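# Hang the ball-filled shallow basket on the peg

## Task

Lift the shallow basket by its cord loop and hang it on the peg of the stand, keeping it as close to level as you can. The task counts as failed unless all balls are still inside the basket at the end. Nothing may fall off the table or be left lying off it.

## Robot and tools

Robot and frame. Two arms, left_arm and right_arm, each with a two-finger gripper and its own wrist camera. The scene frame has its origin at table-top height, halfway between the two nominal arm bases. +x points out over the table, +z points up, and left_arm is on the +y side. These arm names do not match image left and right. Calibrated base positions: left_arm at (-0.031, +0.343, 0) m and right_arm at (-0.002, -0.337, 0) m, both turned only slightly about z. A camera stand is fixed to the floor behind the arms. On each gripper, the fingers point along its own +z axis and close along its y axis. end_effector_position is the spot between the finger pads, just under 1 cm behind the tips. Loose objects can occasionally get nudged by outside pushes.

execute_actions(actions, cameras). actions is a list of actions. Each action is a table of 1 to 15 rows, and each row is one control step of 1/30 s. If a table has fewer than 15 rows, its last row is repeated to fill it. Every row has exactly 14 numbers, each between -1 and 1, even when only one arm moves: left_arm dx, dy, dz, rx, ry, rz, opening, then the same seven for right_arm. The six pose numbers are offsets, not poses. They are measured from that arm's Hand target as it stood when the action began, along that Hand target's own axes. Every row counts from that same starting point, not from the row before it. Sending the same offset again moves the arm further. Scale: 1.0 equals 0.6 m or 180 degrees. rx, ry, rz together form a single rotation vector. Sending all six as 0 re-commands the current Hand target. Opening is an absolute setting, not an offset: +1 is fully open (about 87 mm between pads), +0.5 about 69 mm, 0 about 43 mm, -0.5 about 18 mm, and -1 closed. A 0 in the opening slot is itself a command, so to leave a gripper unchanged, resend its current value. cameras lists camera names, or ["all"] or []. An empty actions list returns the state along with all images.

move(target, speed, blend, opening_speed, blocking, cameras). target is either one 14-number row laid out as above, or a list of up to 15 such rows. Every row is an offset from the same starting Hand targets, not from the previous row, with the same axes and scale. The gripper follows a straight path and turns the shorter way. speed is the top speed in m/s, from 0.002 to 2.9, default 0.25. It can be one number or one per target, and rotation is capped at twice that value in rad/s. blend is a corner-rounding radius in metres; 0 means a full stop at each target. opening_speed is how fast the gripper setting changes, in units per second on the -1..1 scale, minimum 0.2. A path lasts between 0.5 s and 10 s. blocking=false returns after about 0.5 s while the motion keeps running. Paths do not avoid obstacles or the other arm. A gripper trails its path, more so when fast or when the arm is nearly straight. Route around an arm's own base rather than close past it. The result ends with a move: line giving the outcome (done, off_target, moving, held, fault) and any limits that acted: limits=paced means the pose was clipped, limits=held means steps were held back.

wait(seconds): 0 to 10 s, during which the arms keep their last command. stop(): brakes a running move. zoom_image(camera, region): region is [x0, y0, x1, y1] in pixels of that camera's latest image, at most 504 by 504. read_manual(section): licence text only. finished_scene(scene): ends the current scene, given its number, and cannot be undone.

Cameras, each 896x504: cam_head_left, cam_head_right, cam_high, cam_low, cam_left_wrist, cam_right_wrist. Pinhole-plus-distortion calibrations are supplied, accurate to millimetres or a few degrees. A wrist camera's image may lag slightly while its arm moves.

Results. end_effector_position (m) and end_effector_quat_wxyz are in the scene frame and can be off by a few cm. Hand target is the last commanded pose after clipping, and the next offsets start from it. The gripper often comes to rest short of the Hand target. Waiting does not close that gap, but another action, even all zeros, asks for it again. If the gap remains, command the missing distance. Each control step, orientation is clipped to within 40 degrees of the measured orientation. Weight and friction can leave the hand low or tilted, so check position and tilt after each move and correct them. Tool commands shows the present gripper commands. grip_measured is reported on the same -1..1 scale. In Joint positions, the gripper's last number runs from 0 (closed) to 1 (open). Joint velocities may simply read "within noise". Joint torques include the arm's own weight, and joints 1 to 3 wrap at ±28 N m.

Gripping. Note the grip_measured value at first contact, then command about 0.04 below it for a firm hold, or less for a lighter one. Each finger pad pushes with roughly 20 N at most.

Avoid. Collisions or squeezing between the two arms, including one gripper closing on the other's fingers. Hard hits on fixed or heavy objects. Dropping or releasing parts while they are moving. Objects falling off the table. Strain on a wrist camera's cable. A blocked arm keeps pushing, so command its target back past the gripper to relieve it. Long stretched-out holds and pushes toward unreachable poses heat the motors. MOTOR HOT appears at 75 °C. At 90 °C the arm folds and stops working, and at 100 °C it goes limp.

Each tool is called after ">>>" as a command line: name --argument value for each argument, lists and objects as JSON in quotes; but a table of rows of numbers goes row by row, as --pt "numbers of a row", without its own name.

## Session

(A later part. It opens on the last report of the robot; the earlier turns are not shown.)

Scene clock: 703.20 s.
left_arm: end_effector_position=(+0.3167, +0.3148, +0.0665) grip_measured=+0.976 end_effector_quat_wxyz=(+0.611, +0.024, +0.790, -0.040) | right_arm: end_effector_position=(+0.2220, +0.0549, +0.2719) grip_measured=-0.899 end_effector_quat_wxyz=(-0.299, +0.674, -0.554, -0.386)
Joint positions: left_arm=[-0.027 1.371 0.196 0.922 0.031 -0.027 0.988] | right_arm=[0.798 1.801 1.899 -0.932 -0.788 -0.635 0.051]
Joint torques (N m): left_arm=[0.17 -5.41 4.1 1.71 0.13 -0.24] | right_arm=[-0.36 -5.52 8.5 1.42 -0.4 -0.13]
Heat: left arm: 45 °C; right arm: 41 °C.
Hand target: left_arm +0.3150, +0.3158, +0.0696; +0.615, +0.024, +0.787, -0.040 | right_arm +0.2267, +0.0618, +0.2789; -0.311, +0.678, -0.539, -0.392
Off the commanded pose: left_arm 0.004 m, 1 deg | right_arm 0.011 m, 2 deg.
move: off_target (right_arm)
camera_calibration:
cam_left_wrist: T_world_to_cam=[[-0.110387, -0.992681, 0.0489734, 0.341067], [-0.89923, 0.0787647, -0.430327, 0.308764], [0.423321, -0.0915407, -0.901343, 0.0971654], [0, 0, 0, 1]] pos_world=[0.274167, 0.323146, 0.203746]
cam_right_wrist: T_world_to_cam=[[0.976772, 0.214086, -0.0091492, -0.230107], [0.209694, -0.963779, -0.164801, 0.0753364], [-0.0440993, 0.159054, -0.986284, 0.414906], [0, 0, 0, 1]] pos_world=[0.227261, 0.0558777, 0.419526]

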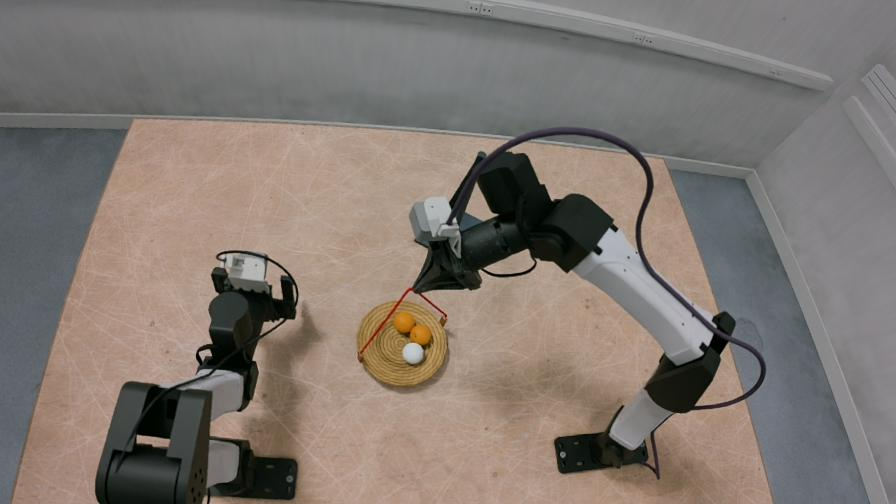

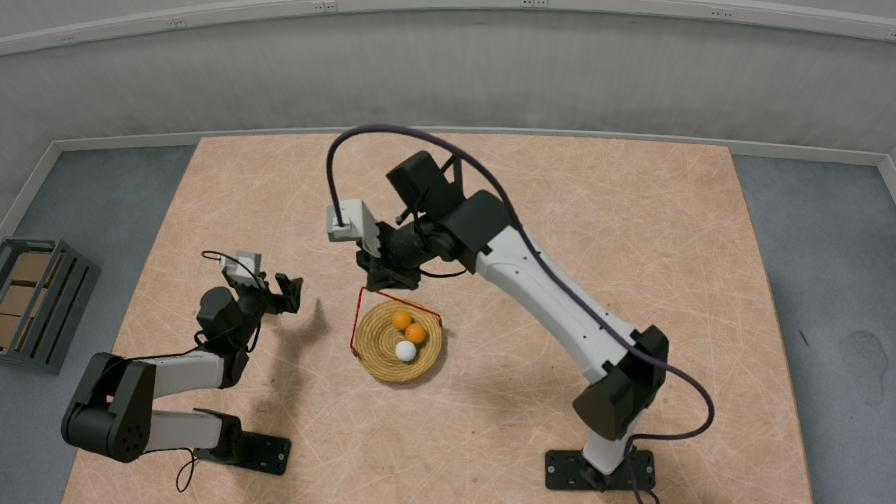

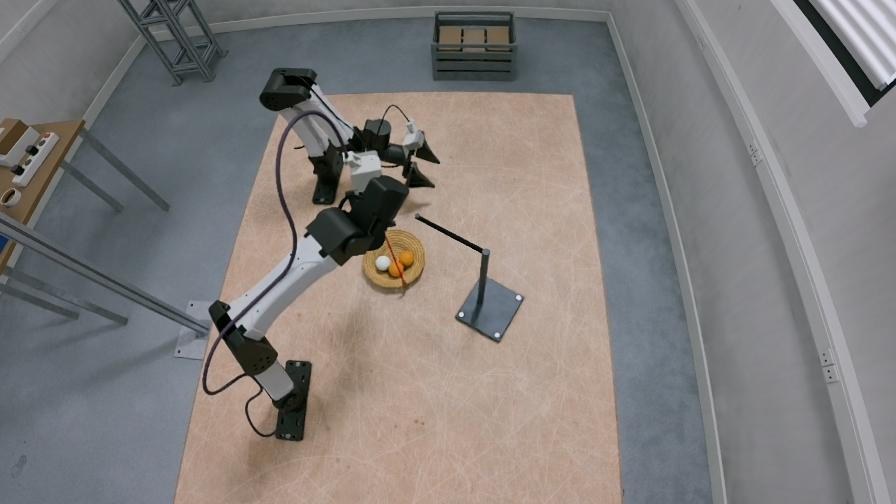

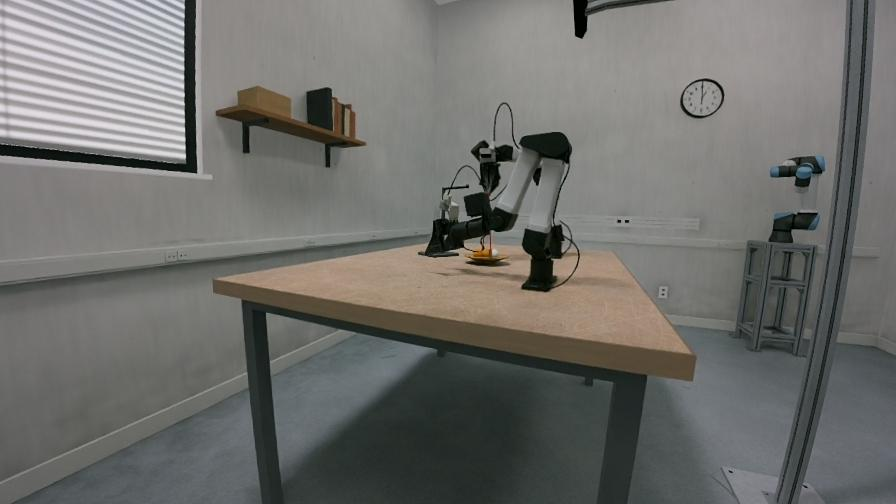

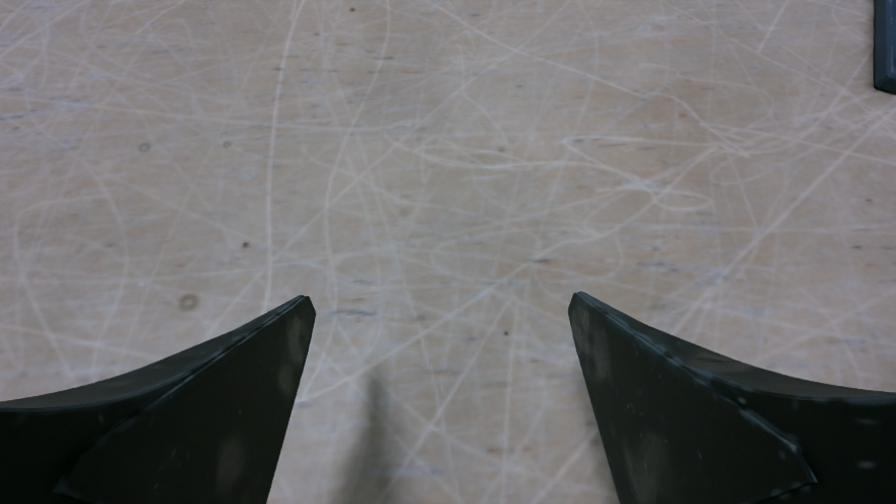

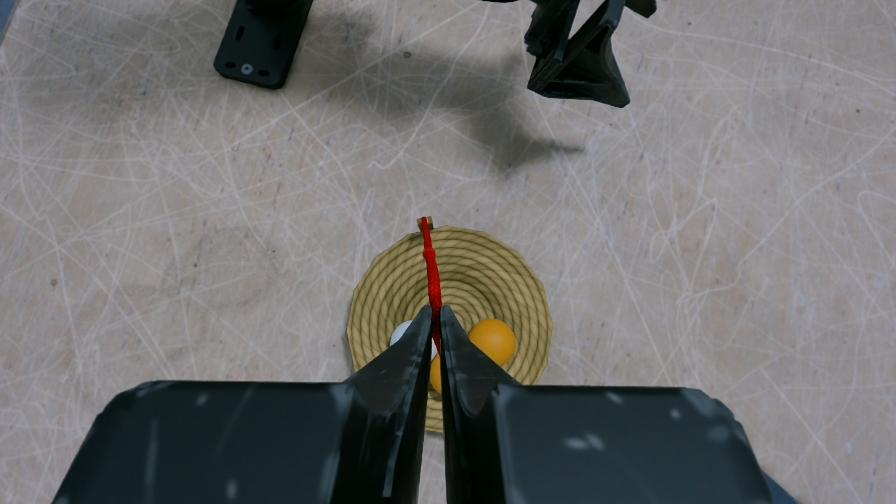

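>>> move --target '[0, 0, 0, 0, 0, 0, 1, -0.0433, 0, -0.025, 0, 0, 0, -1]' --speed 0.04 --cameras '["cam_head_left", "cam_head_right", "cam_low", "cam_right_wrist"]'

>>> zoom_image --camera "cam_head_left" --region '[340, 260, 480, 400]'

>>> zoom_image --camera "cam_head_right" --region '[340, 260, 480, 400]'

>>> zoom_image --camera "cam_low" --region '[440, 160, 540, 280]'

Scene clock: 729.20 s.
left_arm: end_effector_position=(+0.3167, +0.3148, +0.0665) grip_measured=+0.976 end_effector_quat_wxyz=(+0.611, +0.024, +0.790, -0.040) | right_arm: end_effector_position=(+0.2233, +0.0564, +0.3021) grip_measured=-0.899 end_effector_quat_wxyz=(-0.301, +0.674, -0.553, -0.386)
Joint positions: left_arm=[-0.027 1.371 0.196 0.922 0.031 -0.027 0.988] | right_arm=[0.798 1.865 2.11 -1.076 -0.788 -0.635 0.051]
Joint torques (N m): left_arm=[0.1 -5.52 4.1 1.71 0.13 -0.25] | right_arm=[-0.43 -5.89 8.25 1.4 -0.44 -0.15]
Heat: left arm: 46 °C; right arm: 39 °C.
Hand target: left_arm +0.3150, +0.3158, +0.0696; +0.615, +0.024, +0.787, -0.040 | right_arm +0.2267, +0.0617, +0.3089; -0.311, +0.678, -0.539, -0.392
Off the commanded pose: left_arm 0.004 m, 1 deg | right_arm 0.009 m, 2 deg.
move: done
camera_calibration:
cam_right_wrist: T_world_to_cam=[[0.976677, 0.214623, -0.00619692, -0.232378], [0.210604, -0.963208, -0.166962, 0.0818951], [-0.0418028, 0.161763, -0.985944, 0.44373], [0, 0, 0, 1]] pos_world=[0.22826, 0.0569765, 0.449726]
Images, in order (width x height): cam_head_left 896x504, cam_head_right 896x504, cam_low 896x504, cam_right_wrist 896x504.

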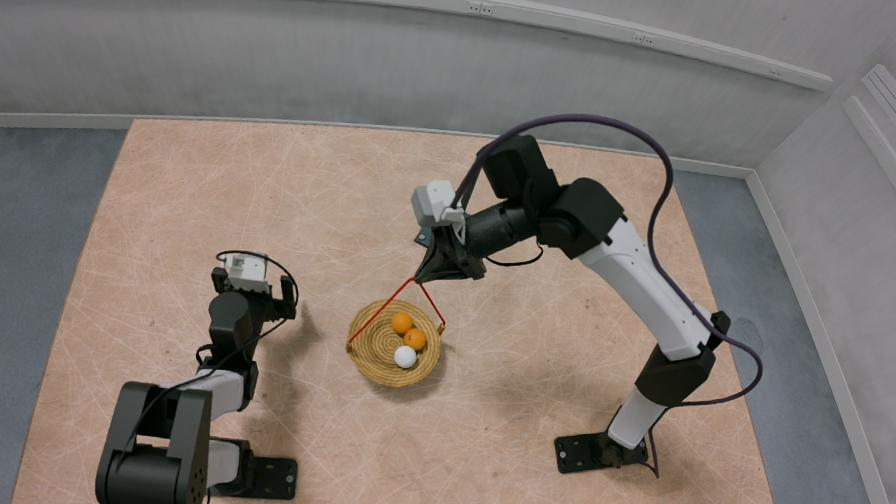

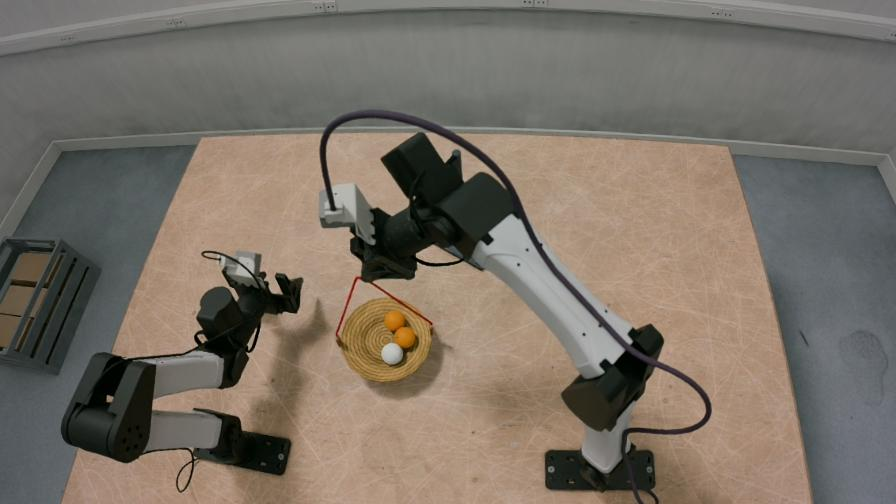

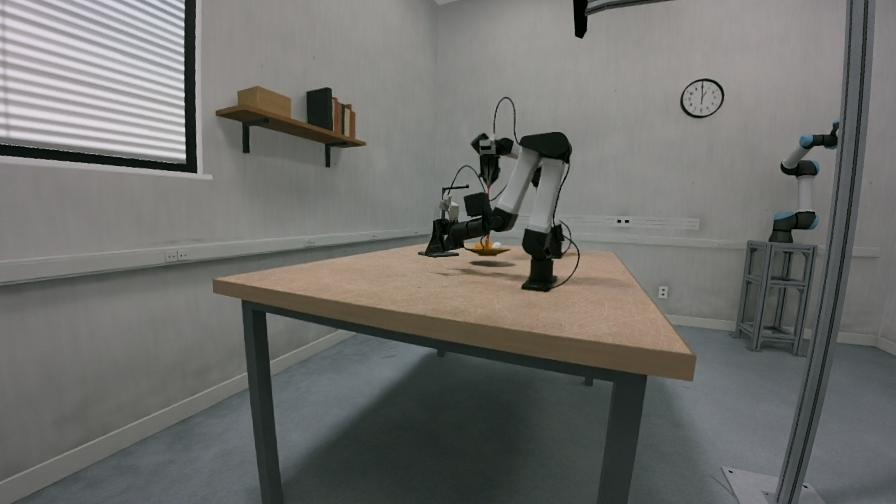

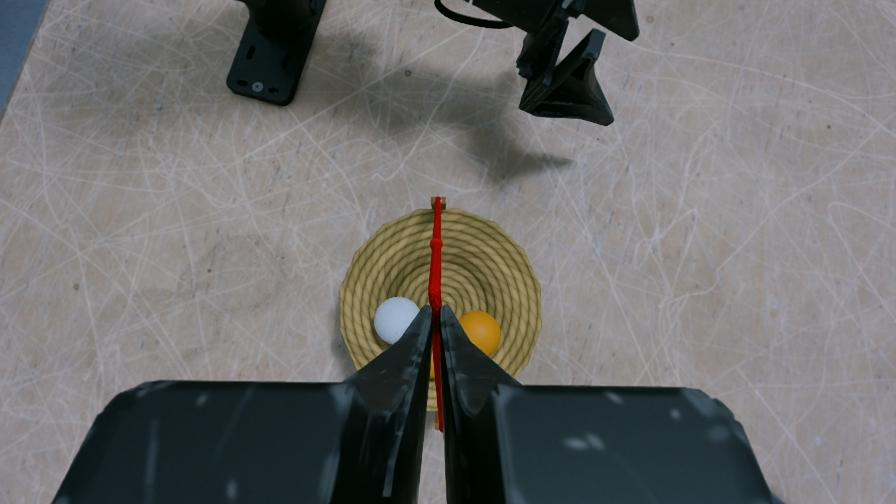

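Scaled by 3.600 from the camera's 896x504 image, which has a finer 1280x720 frame.

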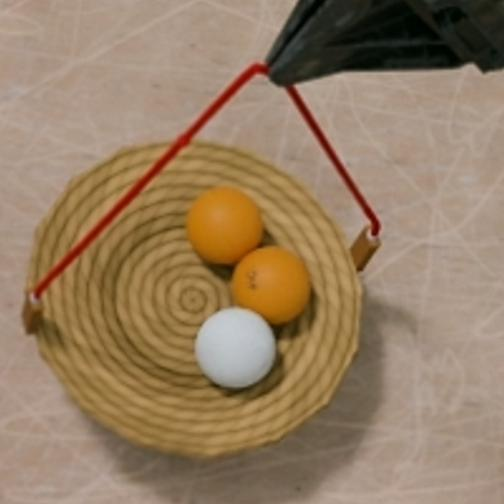

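Scaled by 3.600 from the camera's 896x504 image, which has a finer 1280x720 frame.

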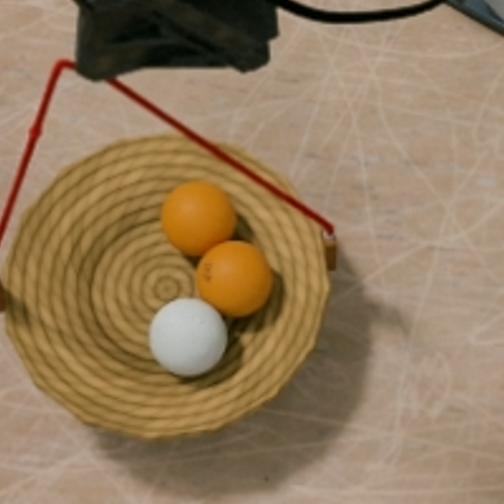

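Scaled by 4.200 from the camera's 896x504 image, which has a finer 1280x720 frame.

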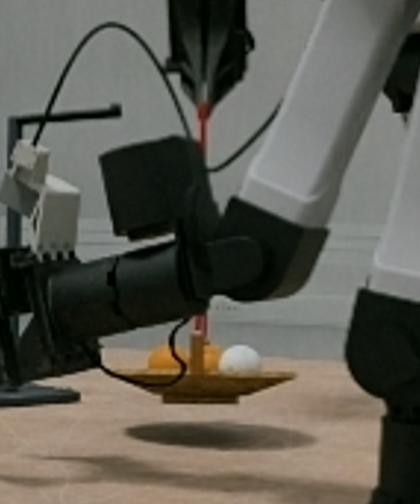

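>>> move --target '[-0.384, -0.0148, -0.1121, 0, 0, 0, 1, -0.0775, -0.0417, -0.0645, 0.2070, -0.0265, 0.1077, -1]' --speed 0.08 --cameras '["all"]'

>>> zoom_image --camera "cam_low" --region '[430, 160, 530, 280]'

Scene clock: 798.63 s.
left_arm: end_effector_position=(+0.3025, +0.3157, +0.2943) grip_measured=+0.976 end_effector_quat_wxyz=(+0.603, +0.024, +0.796, -0.040) | right_arm: end_effector_position=(+0.2569, +0.0583, +0.3309) grip_measured=-0.899 end_effector_quat_wxyz=(+0.422, -0.444, +0.748, +0.254)
Joint positions: left_arm=[-0.027 0.94 1.001 -0.333 0.031 -0.027 0.988] | right_arm=[0.943 1.718 1.976 -0.801 -0.102 -0.055 0.051]
Joint torques (N m): left_arm=[-0.03 -1.42 9.51 1.69 0.1 -0.26] | right_arm=[0.61 -9.81 7.76 2.07 0.12 0.17]
Heat: left arm: 45 °C; right arm: 41 °C.
Hand target: left_arm +0.3049, +0.3159, +0.3096; +0.615, +0.024, +0.787, -0.040 | right_arm +0.2535, +0.0573, +0.3686; +0.463, -0.428, +0.727, +0.273
Off the commanded pose: left_arm 0.015 m, 2 deg | right_arm 0.038 m, 6 deg.
move: off_target (left_arm, right_arm)
camera_calibration:
cam_left_wrist: T_world_to_cam=[[-0.109535, -0.992734, 0.049822, 0.328821], [-0.907263, 0.079377, -0.413005, 0.391138], [0.406049, -0.0904401, -0.909365, 0.315819], [0, 0, 0, 1]] pos_world=[0.262645, 0.323947, 0.432354]
cam_right_wrist: T_world_to_cam=[[0.882662, -0.469895, 0.0103082, -0.206802], [-0.461078, -0.869939, -0.174969, 0.251332], [0.0911843, 0.149685, -0.98452, 0.439325], [0, 0, 0, 1]] pos_world=[0.25836, 0.0557081, 0.478632]

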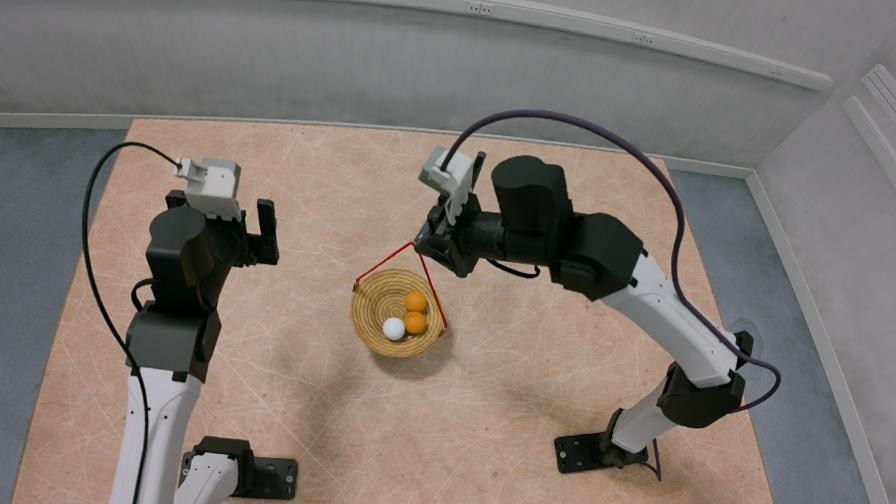

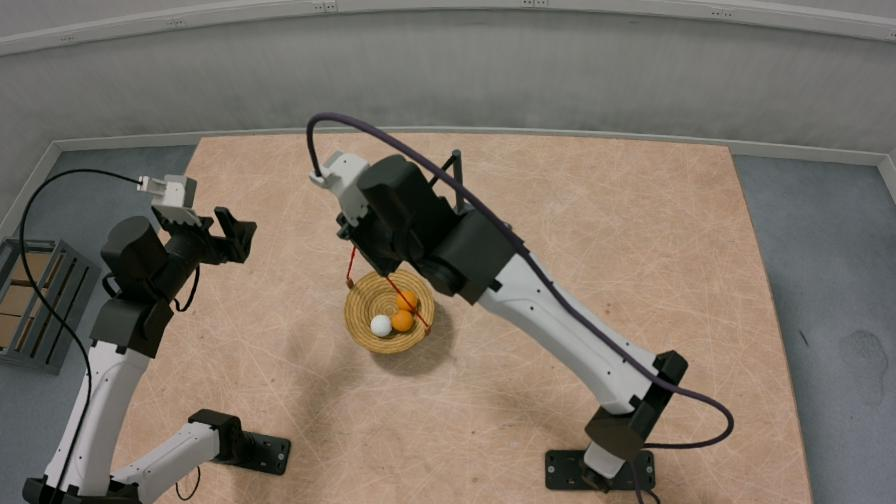

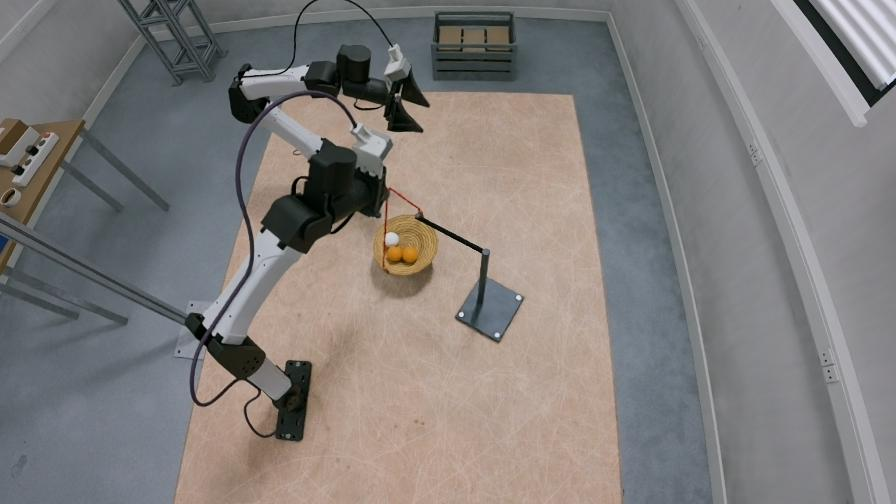

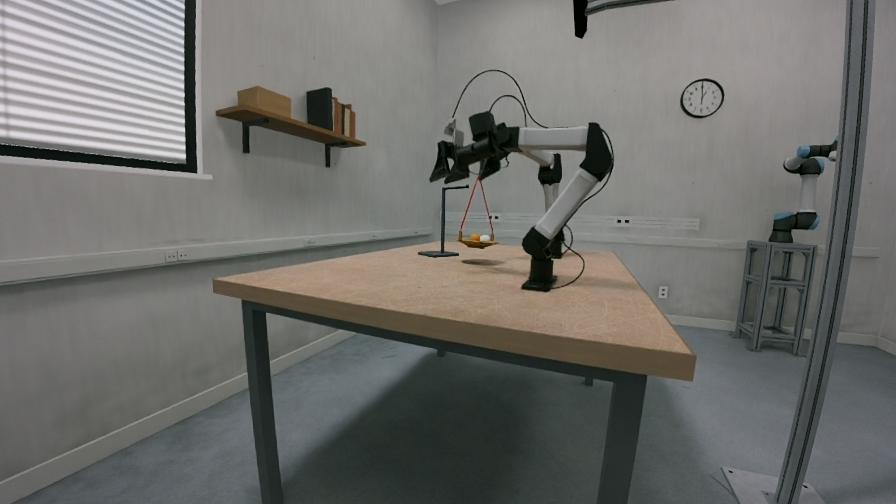

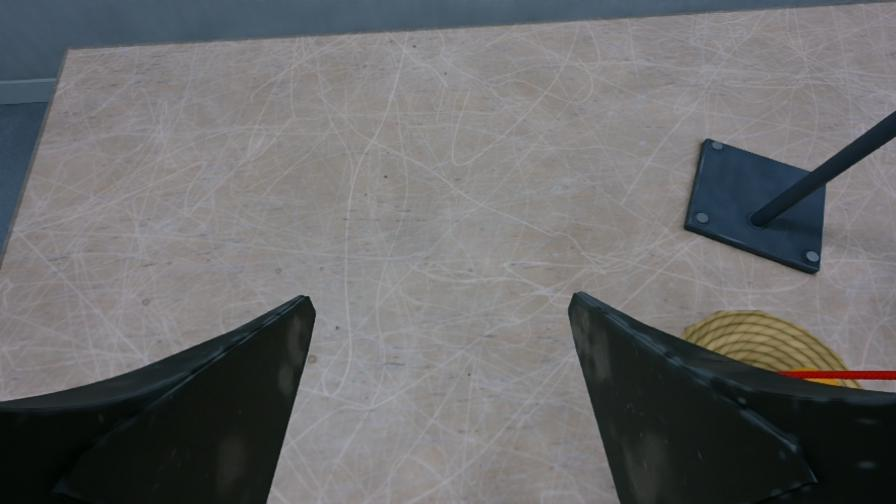

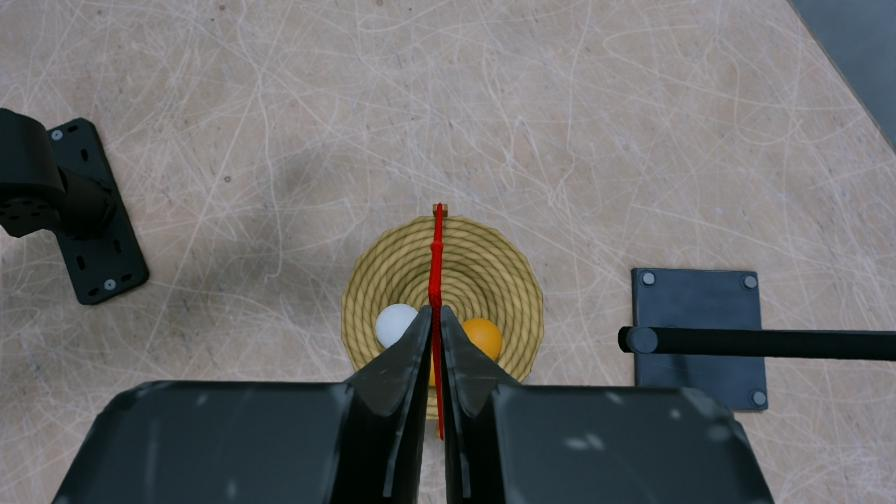

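Scaled by 4.200 from the camera's 896x504 image, which has a finer 1280x720 frame.

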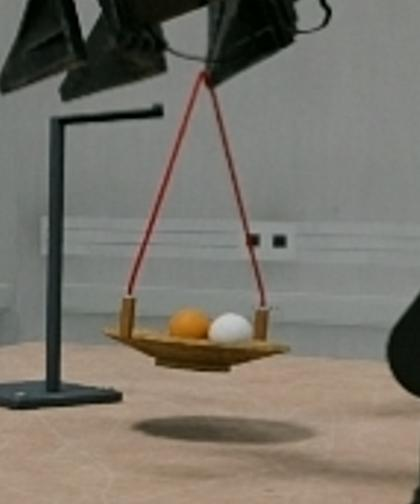

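>>> move --target '[0, 0, 0, 0, 0, 0, 1, -0.0253, 0, -0.0246, 0, 0, 0, -1]' --speed 0.06

Scene clock: 823.30 s.
left_arm: end_effector_position=(+0.3024, +0.3157, +0.2942) grip_measured=+0.976 end_effector_quat_wxyz=(+0.603, +0.024, +0.796, -0.040) | right_arm: end_effector_position=(+0.2508, +0.0495, +0.3682) grip_measured=-0.899 end_effector_quat_wxyz=(+0.441, -0.439, +0.738, +0.262)
Joint positions: left_arm=[-0.027 0.94 1.001 -0.334 0.031 -0.027 0.988] | right_arm=[0.943 1.716 2.105 -0.886 -0.102 -0.055 0.051]
Joint torques (N m): left_arm=[0.05 -1.5 9.7 1.73 0.09 -0.26] | right_arm=[0.44 -6.72 8.06 1.95 0.09 0.18]
Heat: left arm: 45 °C; right arm: 43 °C.
Hand target: left_arm +0.3049, +0.3159, +0.3095; +0.615, +0.024, +0.787, -0.040 | right_arm +0.2502, +0.0512, +0.3885; +0.463, -0.428, +0.727, +0.273
Off the commanded pose: left_arm 0.016 m, 2 deg | right_arm 0.020 m, 3 deg.
move: off_target (left_arm, right_arm)

>>> wait --seconds 0.5 --cameras '["cam_right_wrist", "cam_low", "cam_head_left", "cam_head_right"]'

>>> zoom_image --camera "cam_low" --region '[430, 160, 530, 280]'

>>> zoom_image --camera "cam_right_wrist" --region '[380, 250, 700, 430]'

Scene clock: 829.93 s.
left_arm: end_effector_position=(+0.3024, +0.3157, +0.2942) grip_measured=+0.976 end_effector_quat_wxyz=(+0.603, +0.024, +0.796, -0.040) | right_arm: end_effector_position=(+0.2507, +0.0495, +0.3681) grip_measured=-0.899 end_effector_quat_wxyz=(+0.441, -0.439, +0.738, +0.262)
Joint positions: left_arm=[-0.027 0.94 1.001 -0.334 0.031 -0.027 0.988] | right_arm=[0.943 1.716 2.105 -0.886 -0.102 -0.055 0.051]
Joint torques (N m): left_arm=[-0.03 -1.54 9.57 1.71 0.1 -0.26] | right_arm=[0.47 -6.74 8.03 1.95 0.09 0.17]
Heat: left arm: 46 °C; right arm: 43 °C.
Hand target: left_arm +0.3049, +0.3159, +0.3095; +0.615, +0.024, +0.787, -0.040 | right_arm +0.2502, +0.0512, +0.3885; +0.463, -0.428, +0.727, +0.273
Tool commands: left_gripper/opening=+1.0 right_gripper/opening=-1.0
Off the commanded pose: left_arm 0.016 m, 2 deg | right_arm 0.021 m, 3 deg.
wait: 0.50 s; at rest from the start
camera_calibration:
cam_right_wrist: T_world_to_cam=[[0.88206, -0.470869, 0.0158849, -0.207764], [-0.456282, -0.862163, -0.220186, 0.262314], [0.117374, 0.186969, -0.975329, 0.466063], [0, 0, 0, 1]] pos_world=[0.248246, 0.0411879, 0.515623]
Images, in order (width x height): cam_head_left 896x504, cam_head_right 896x504, cam_low 896x504, cam_right_wrist 896x504.

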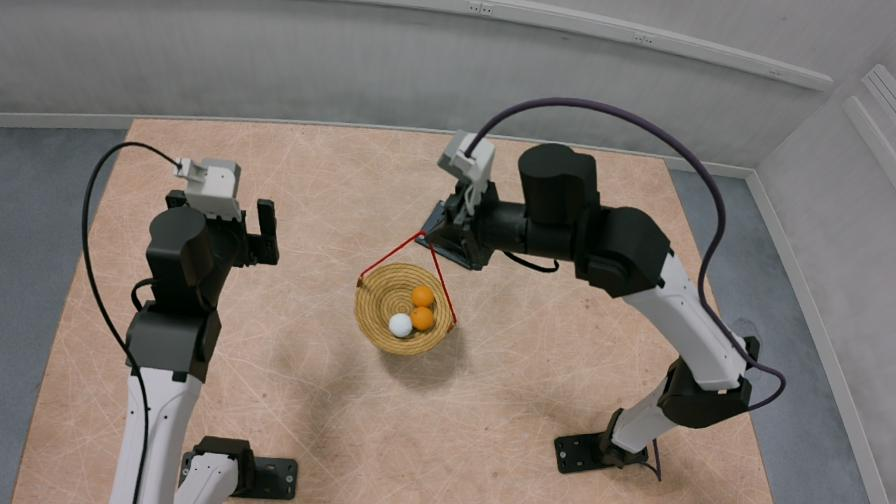

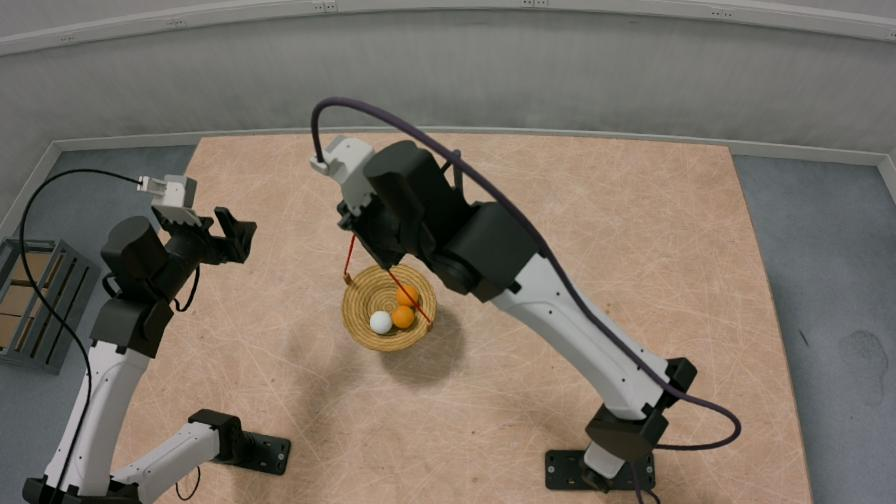

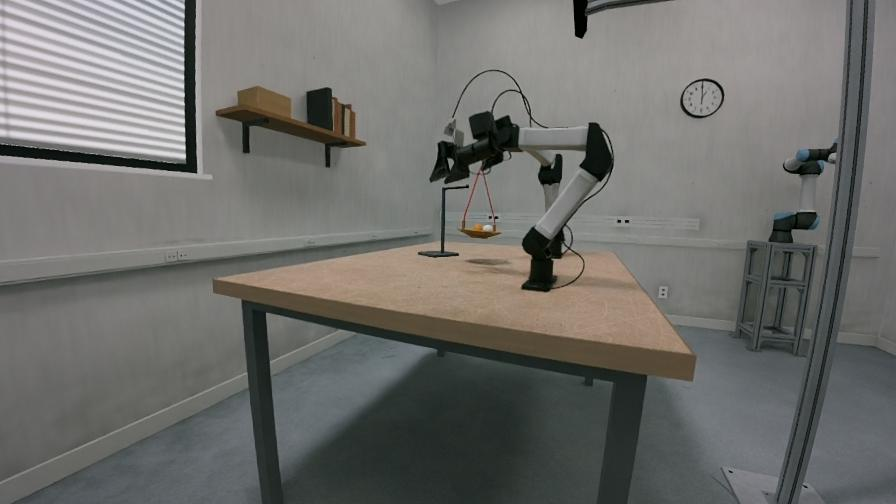

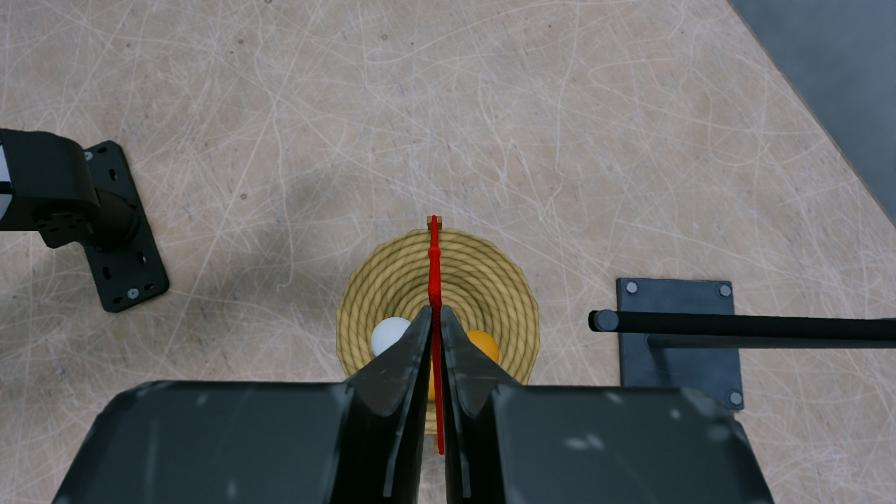

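Scaled by 4.200 from the camera's 896x504 image, which has a finer 1280x720 frame.

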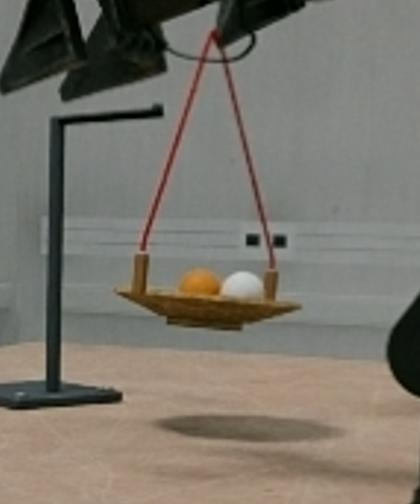

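Scaled by 1.575 from the camera's 896x504 image, which has a finer 1280x720 frame.

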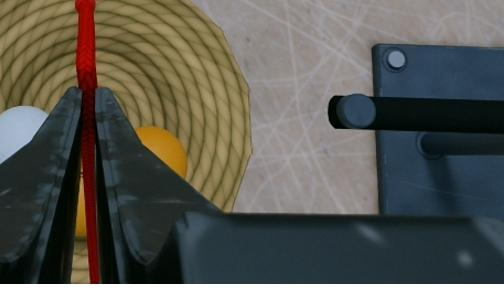

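>>> move --target '[0, 0, 0, 0, 0, 0, 1, -0.0045, -0.1761, 0.0096, 0, 0, 0, -1]' --speed 0.08 --cameras '["cam_right_wrist", "cam_low", "cam_head_left", "cam_head_right"]'

>>> zoom_image --camera "cam_low" --region '[430, 160, 530, 280]'

>>> zoom_image --camera "cam_right_wrist" --region '[310, 200, 600, 450]'

Scene clock: 911.43 s.
left_arm: end_effector_position=(+0.3024, +0.3157, +0.2942) grip_measured=+0.976 end_effector_quat_wxyz=(+0.603, +0.024, +0.796, -0.040) | right_arm: end_effector_position=(+0.3403, +0.0016, +0.3797) grip_measured=-0.899 end_effector_quat_wxyz=(+0.449, -0.423, +0.740, +0.269)
Joint positions: left_arm=[-0.027 0.94 1.001 -0.334 0.031 -0.027 0.988] | right_arm=[0.654 1.861 2.335 -0.975 -0.346 -0.164 0.051]
Joint torques (N m): left_arm=[-0.05 -1.54 9.73 1.71 0.11 -0.24] | right_arm=[-0.47 -5.52 7.86 1.91 -0.22 -0.13]
Heat: left arm: 46 °C; right arm: 41 °C.
Hand target: left_arm +0.3049, +0.3159, +0.3095; +0.615, +0.024, +0.787, -0.040 | right_arm +0.3457, +0.0057, +0.3883; +0.463, -0.428, +0.727, +0.273
Off the commanded pose: left_arm 0.016 m, 2 deg | right_arm 0.011 m, 2 deg.
move: off_target (left_arm, right_arm)
camera_calibration:
cam_right_wrist: T_world_to_cam=[[0.870846, -0.491554, -0.00101416, -0.299181], [-0.476856, -0.844302, -0.244462, 0.280642], [0.11931, 0.213373, -0.969658, 0.472957], [0, 0, 0, 1]] pos_world=[0.337938, -0.0110333, 0.52691]
Images, in order (width x height): cam_head_left 896x504, cam_head_right 896x504, cam_low 896x504, cam_right_wrist 896x504.

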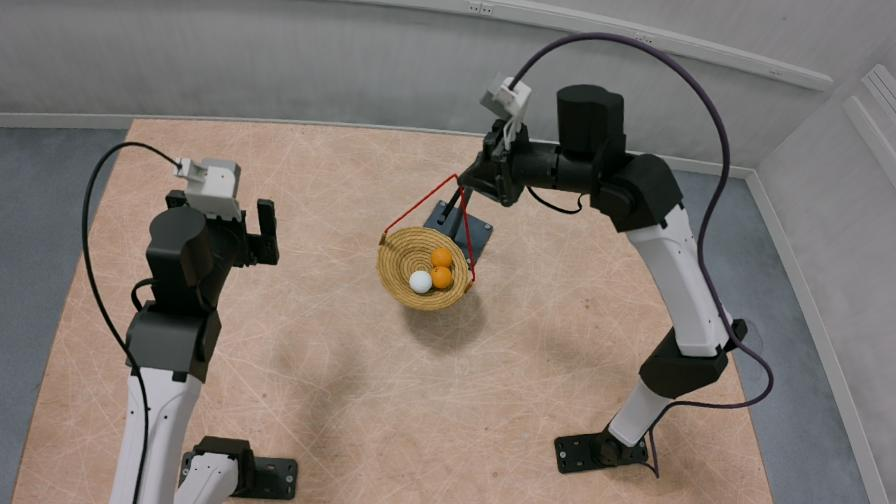

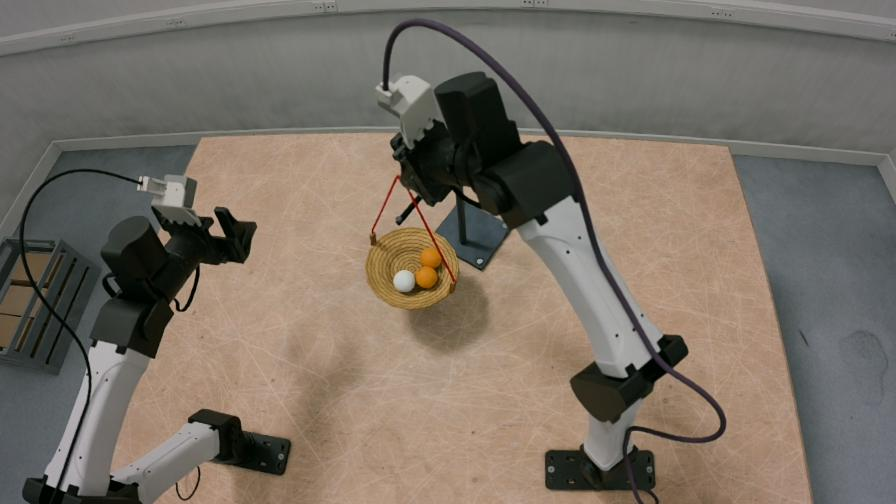

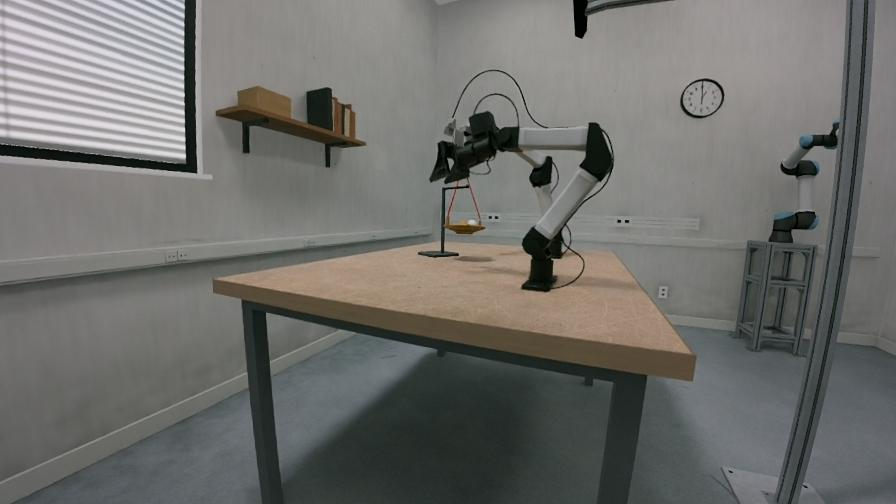

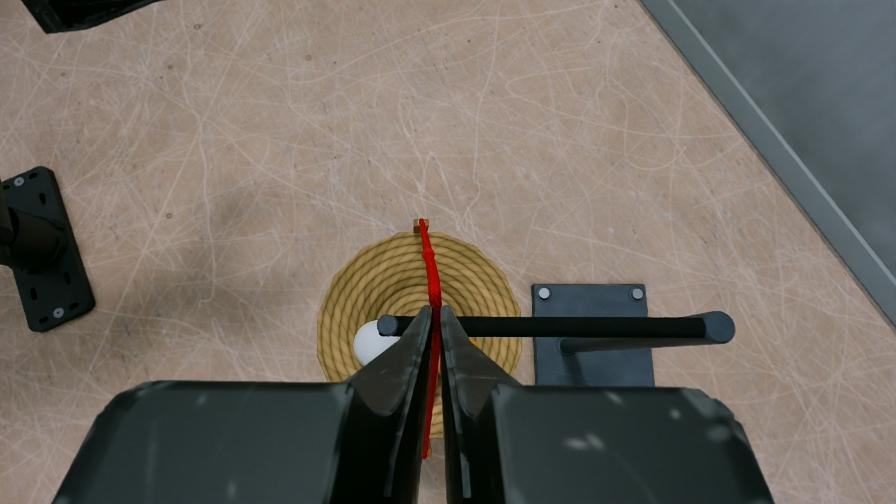

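Scaled by 4.200 from the camera's 896x504 image, which has a finer 1280x720 frame.

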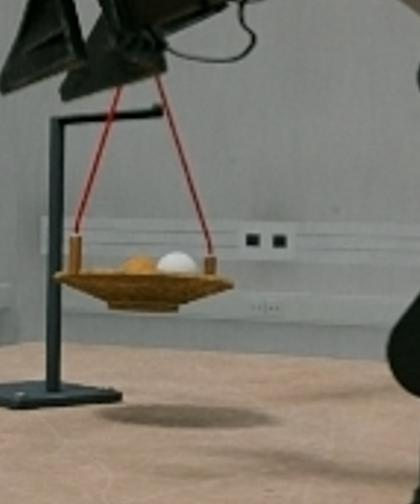

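Scaled by 1.738 from the camera's 896x504 image, which has a finer 1280x720 frame.

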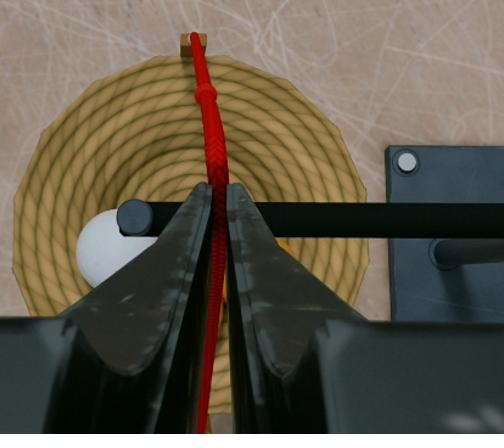

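>>> move --target '[0, 0, 0, 0, 0, 0, 1, 0.0762, 0, 0.0467, 0, 0, 0, -1]' --speed 0.05 --cameras '["cam_right_wrist", "cam_low"]'

>>> zoom_image --camera "cam_low" --region '[430, 170, 500, 250]'

>>> zoom_image --camera "cam_right_wrist" --region '[310, 200, 600, 450]'

Scene clock: 931.30 s.
left_arm: end_effector_position=(+0.3024, +0.3157, +0.2942) grip_measured=+0.976 end_effector_quat_wxyz=(+0.603, +0.024, +0.796, -0.040) | right_arm: end_effector_position=(+0.3531, +0.0119, +0.3177) grip_measured=-0.899 end_effector_quat_wxyz=(+0.441, -0.425, +0.744, +0.268)
Joint positions: left_arm=[-0.027 0.94 1.001 -0.334 0.031 -0.027 0.988] | right_arm=[0.654 1.78 1.955 -0.697 -0.347 -0.165 0.051]
Joint torques (N m): left_arm=[0.01 -1.5 9.73 1.67 0.09 -0.26] | right_arm=[0.12 -9.72 4.96 2 -0.12 -0.1]
Heat: left arm: 47 °C; right arm: 42 °C.
Hand target: left_arm +0.3049, +0.3159, +0.3095; +0.615, +0.024, +0.787, -0.040 | right_arm +0.3485, +0.0110, +0.3351; +0.463, -0.428, +0.727, +0.273
Off the commanded pose: left_arm 0.016 m, 2 deg | right_arm 0.018 m, 3 deg.
move: off_target (left_arm, right_arm)
camera_calibration:
cam_right_wrist: T_world_to_cam=[[0.871513, -0.490303, -0.00825318, -0.303319], [-0.479215, -0.847991, -0.226417, 0.275404], [0.104014, 0.20128, -0.973996, 0.416078], [0, 0, 0, 1]] pos_world=[0.353046, 0.00107355, 0.465111]
Images, in order (width x height): cam_low 896x504, cam_right_wrist 896x504.

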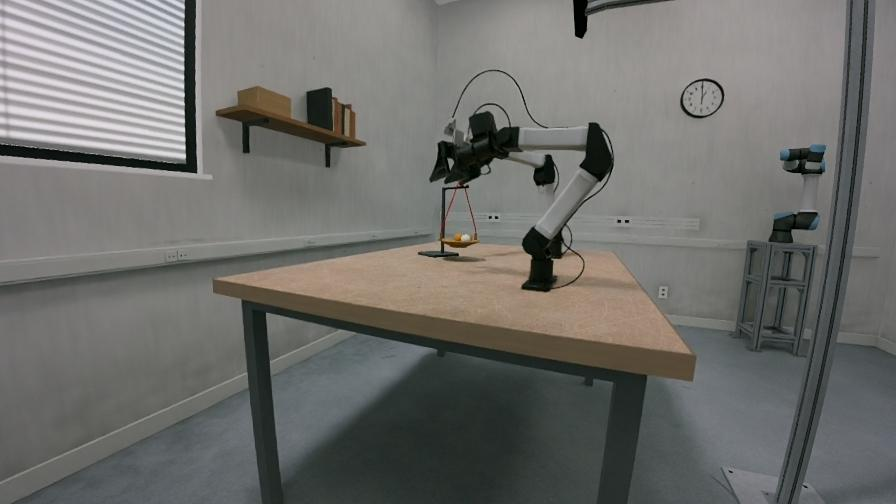

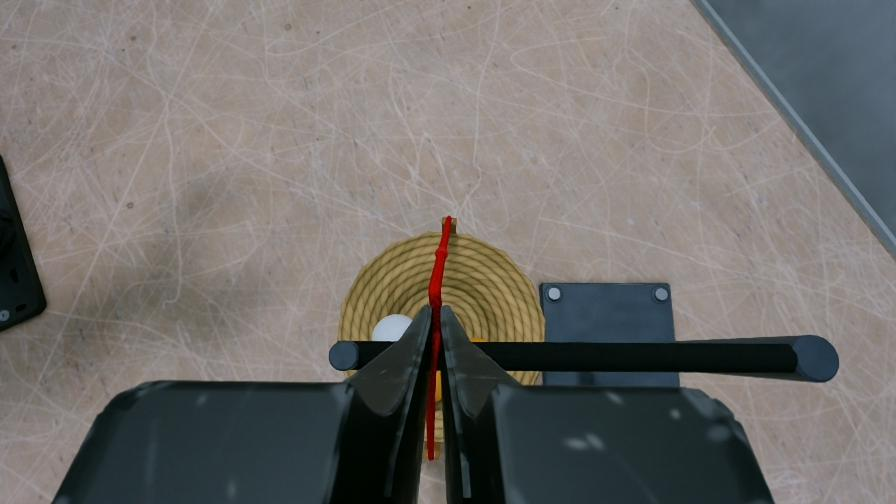

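Scaled by 6.300 from the camera's 896x504 image, which has a finer 1280x720 frame.

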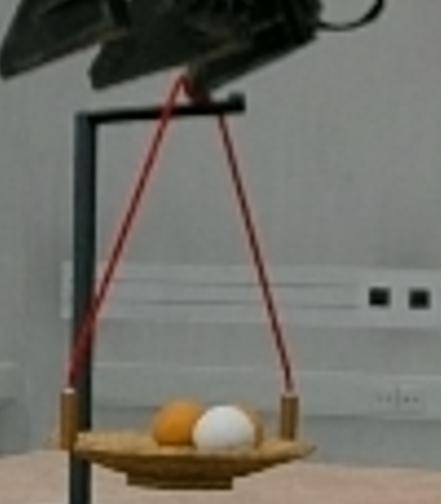

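Scaled by 1.738 from the camera's 896x504 image, which has a finer 1280x720 frame.

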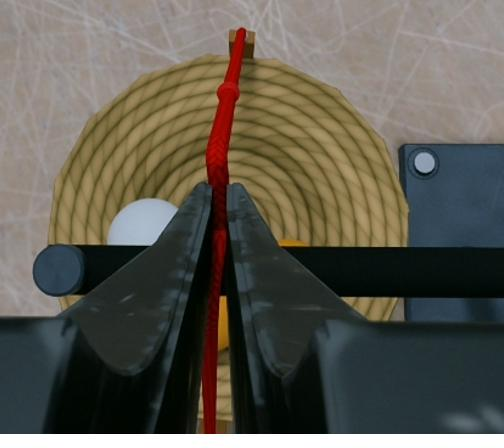

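>>> move --target '[0, 0, 0, 0, 0, 0, 1, -0.03, 0.0003, -0.0342, 0, 0, 0, -1]' --speed 0.05

Scene clock: 950.40 s.
left_arm: end_effector_position=(+0.3024, +0.3157, +0.2942) grip_measured=+0.976 end_effector_quat_wxyz=(+0.603, +0.024, +0.796, -0.040) | right_arm: end_effector_position=(+0.3433, +0.0043, +0.3291) grip_measured=-0.899 end_effector_quat_wxyz=(+0.429, -0.426, +0.751, +0.266)
Joint positions: left_arm=[-0.027 0.94 1.001 -0.334 0.031 -0.027 0.988] | right_arm=[0.654 1.78 2.028 -0.797 -0.348 -0.167 0.051]
Joint torques (N m): left_arm=[0.02 -1.57 9.62 1.7 0.11 -0.23] | right_arm=[-0.84 -8.99 8.65 1.84 -0.2 -0.13]
Heat: left arm: 47 °C; right arm: 44 °C.
Hand target: left_arm +0.3049, +0.3159, +0.3095; +0.615, +0.024, +0.787, -0.040 | right_arm +0.3431, +0.0015, +0.3601; +0.463, -0.428, +0.727, +0.273
Off the commanded pose: left_arm 0.016 m, 2 deg | right_arm 0.031 m, 5 deg.
move: off_target (left_arm, right_arm)


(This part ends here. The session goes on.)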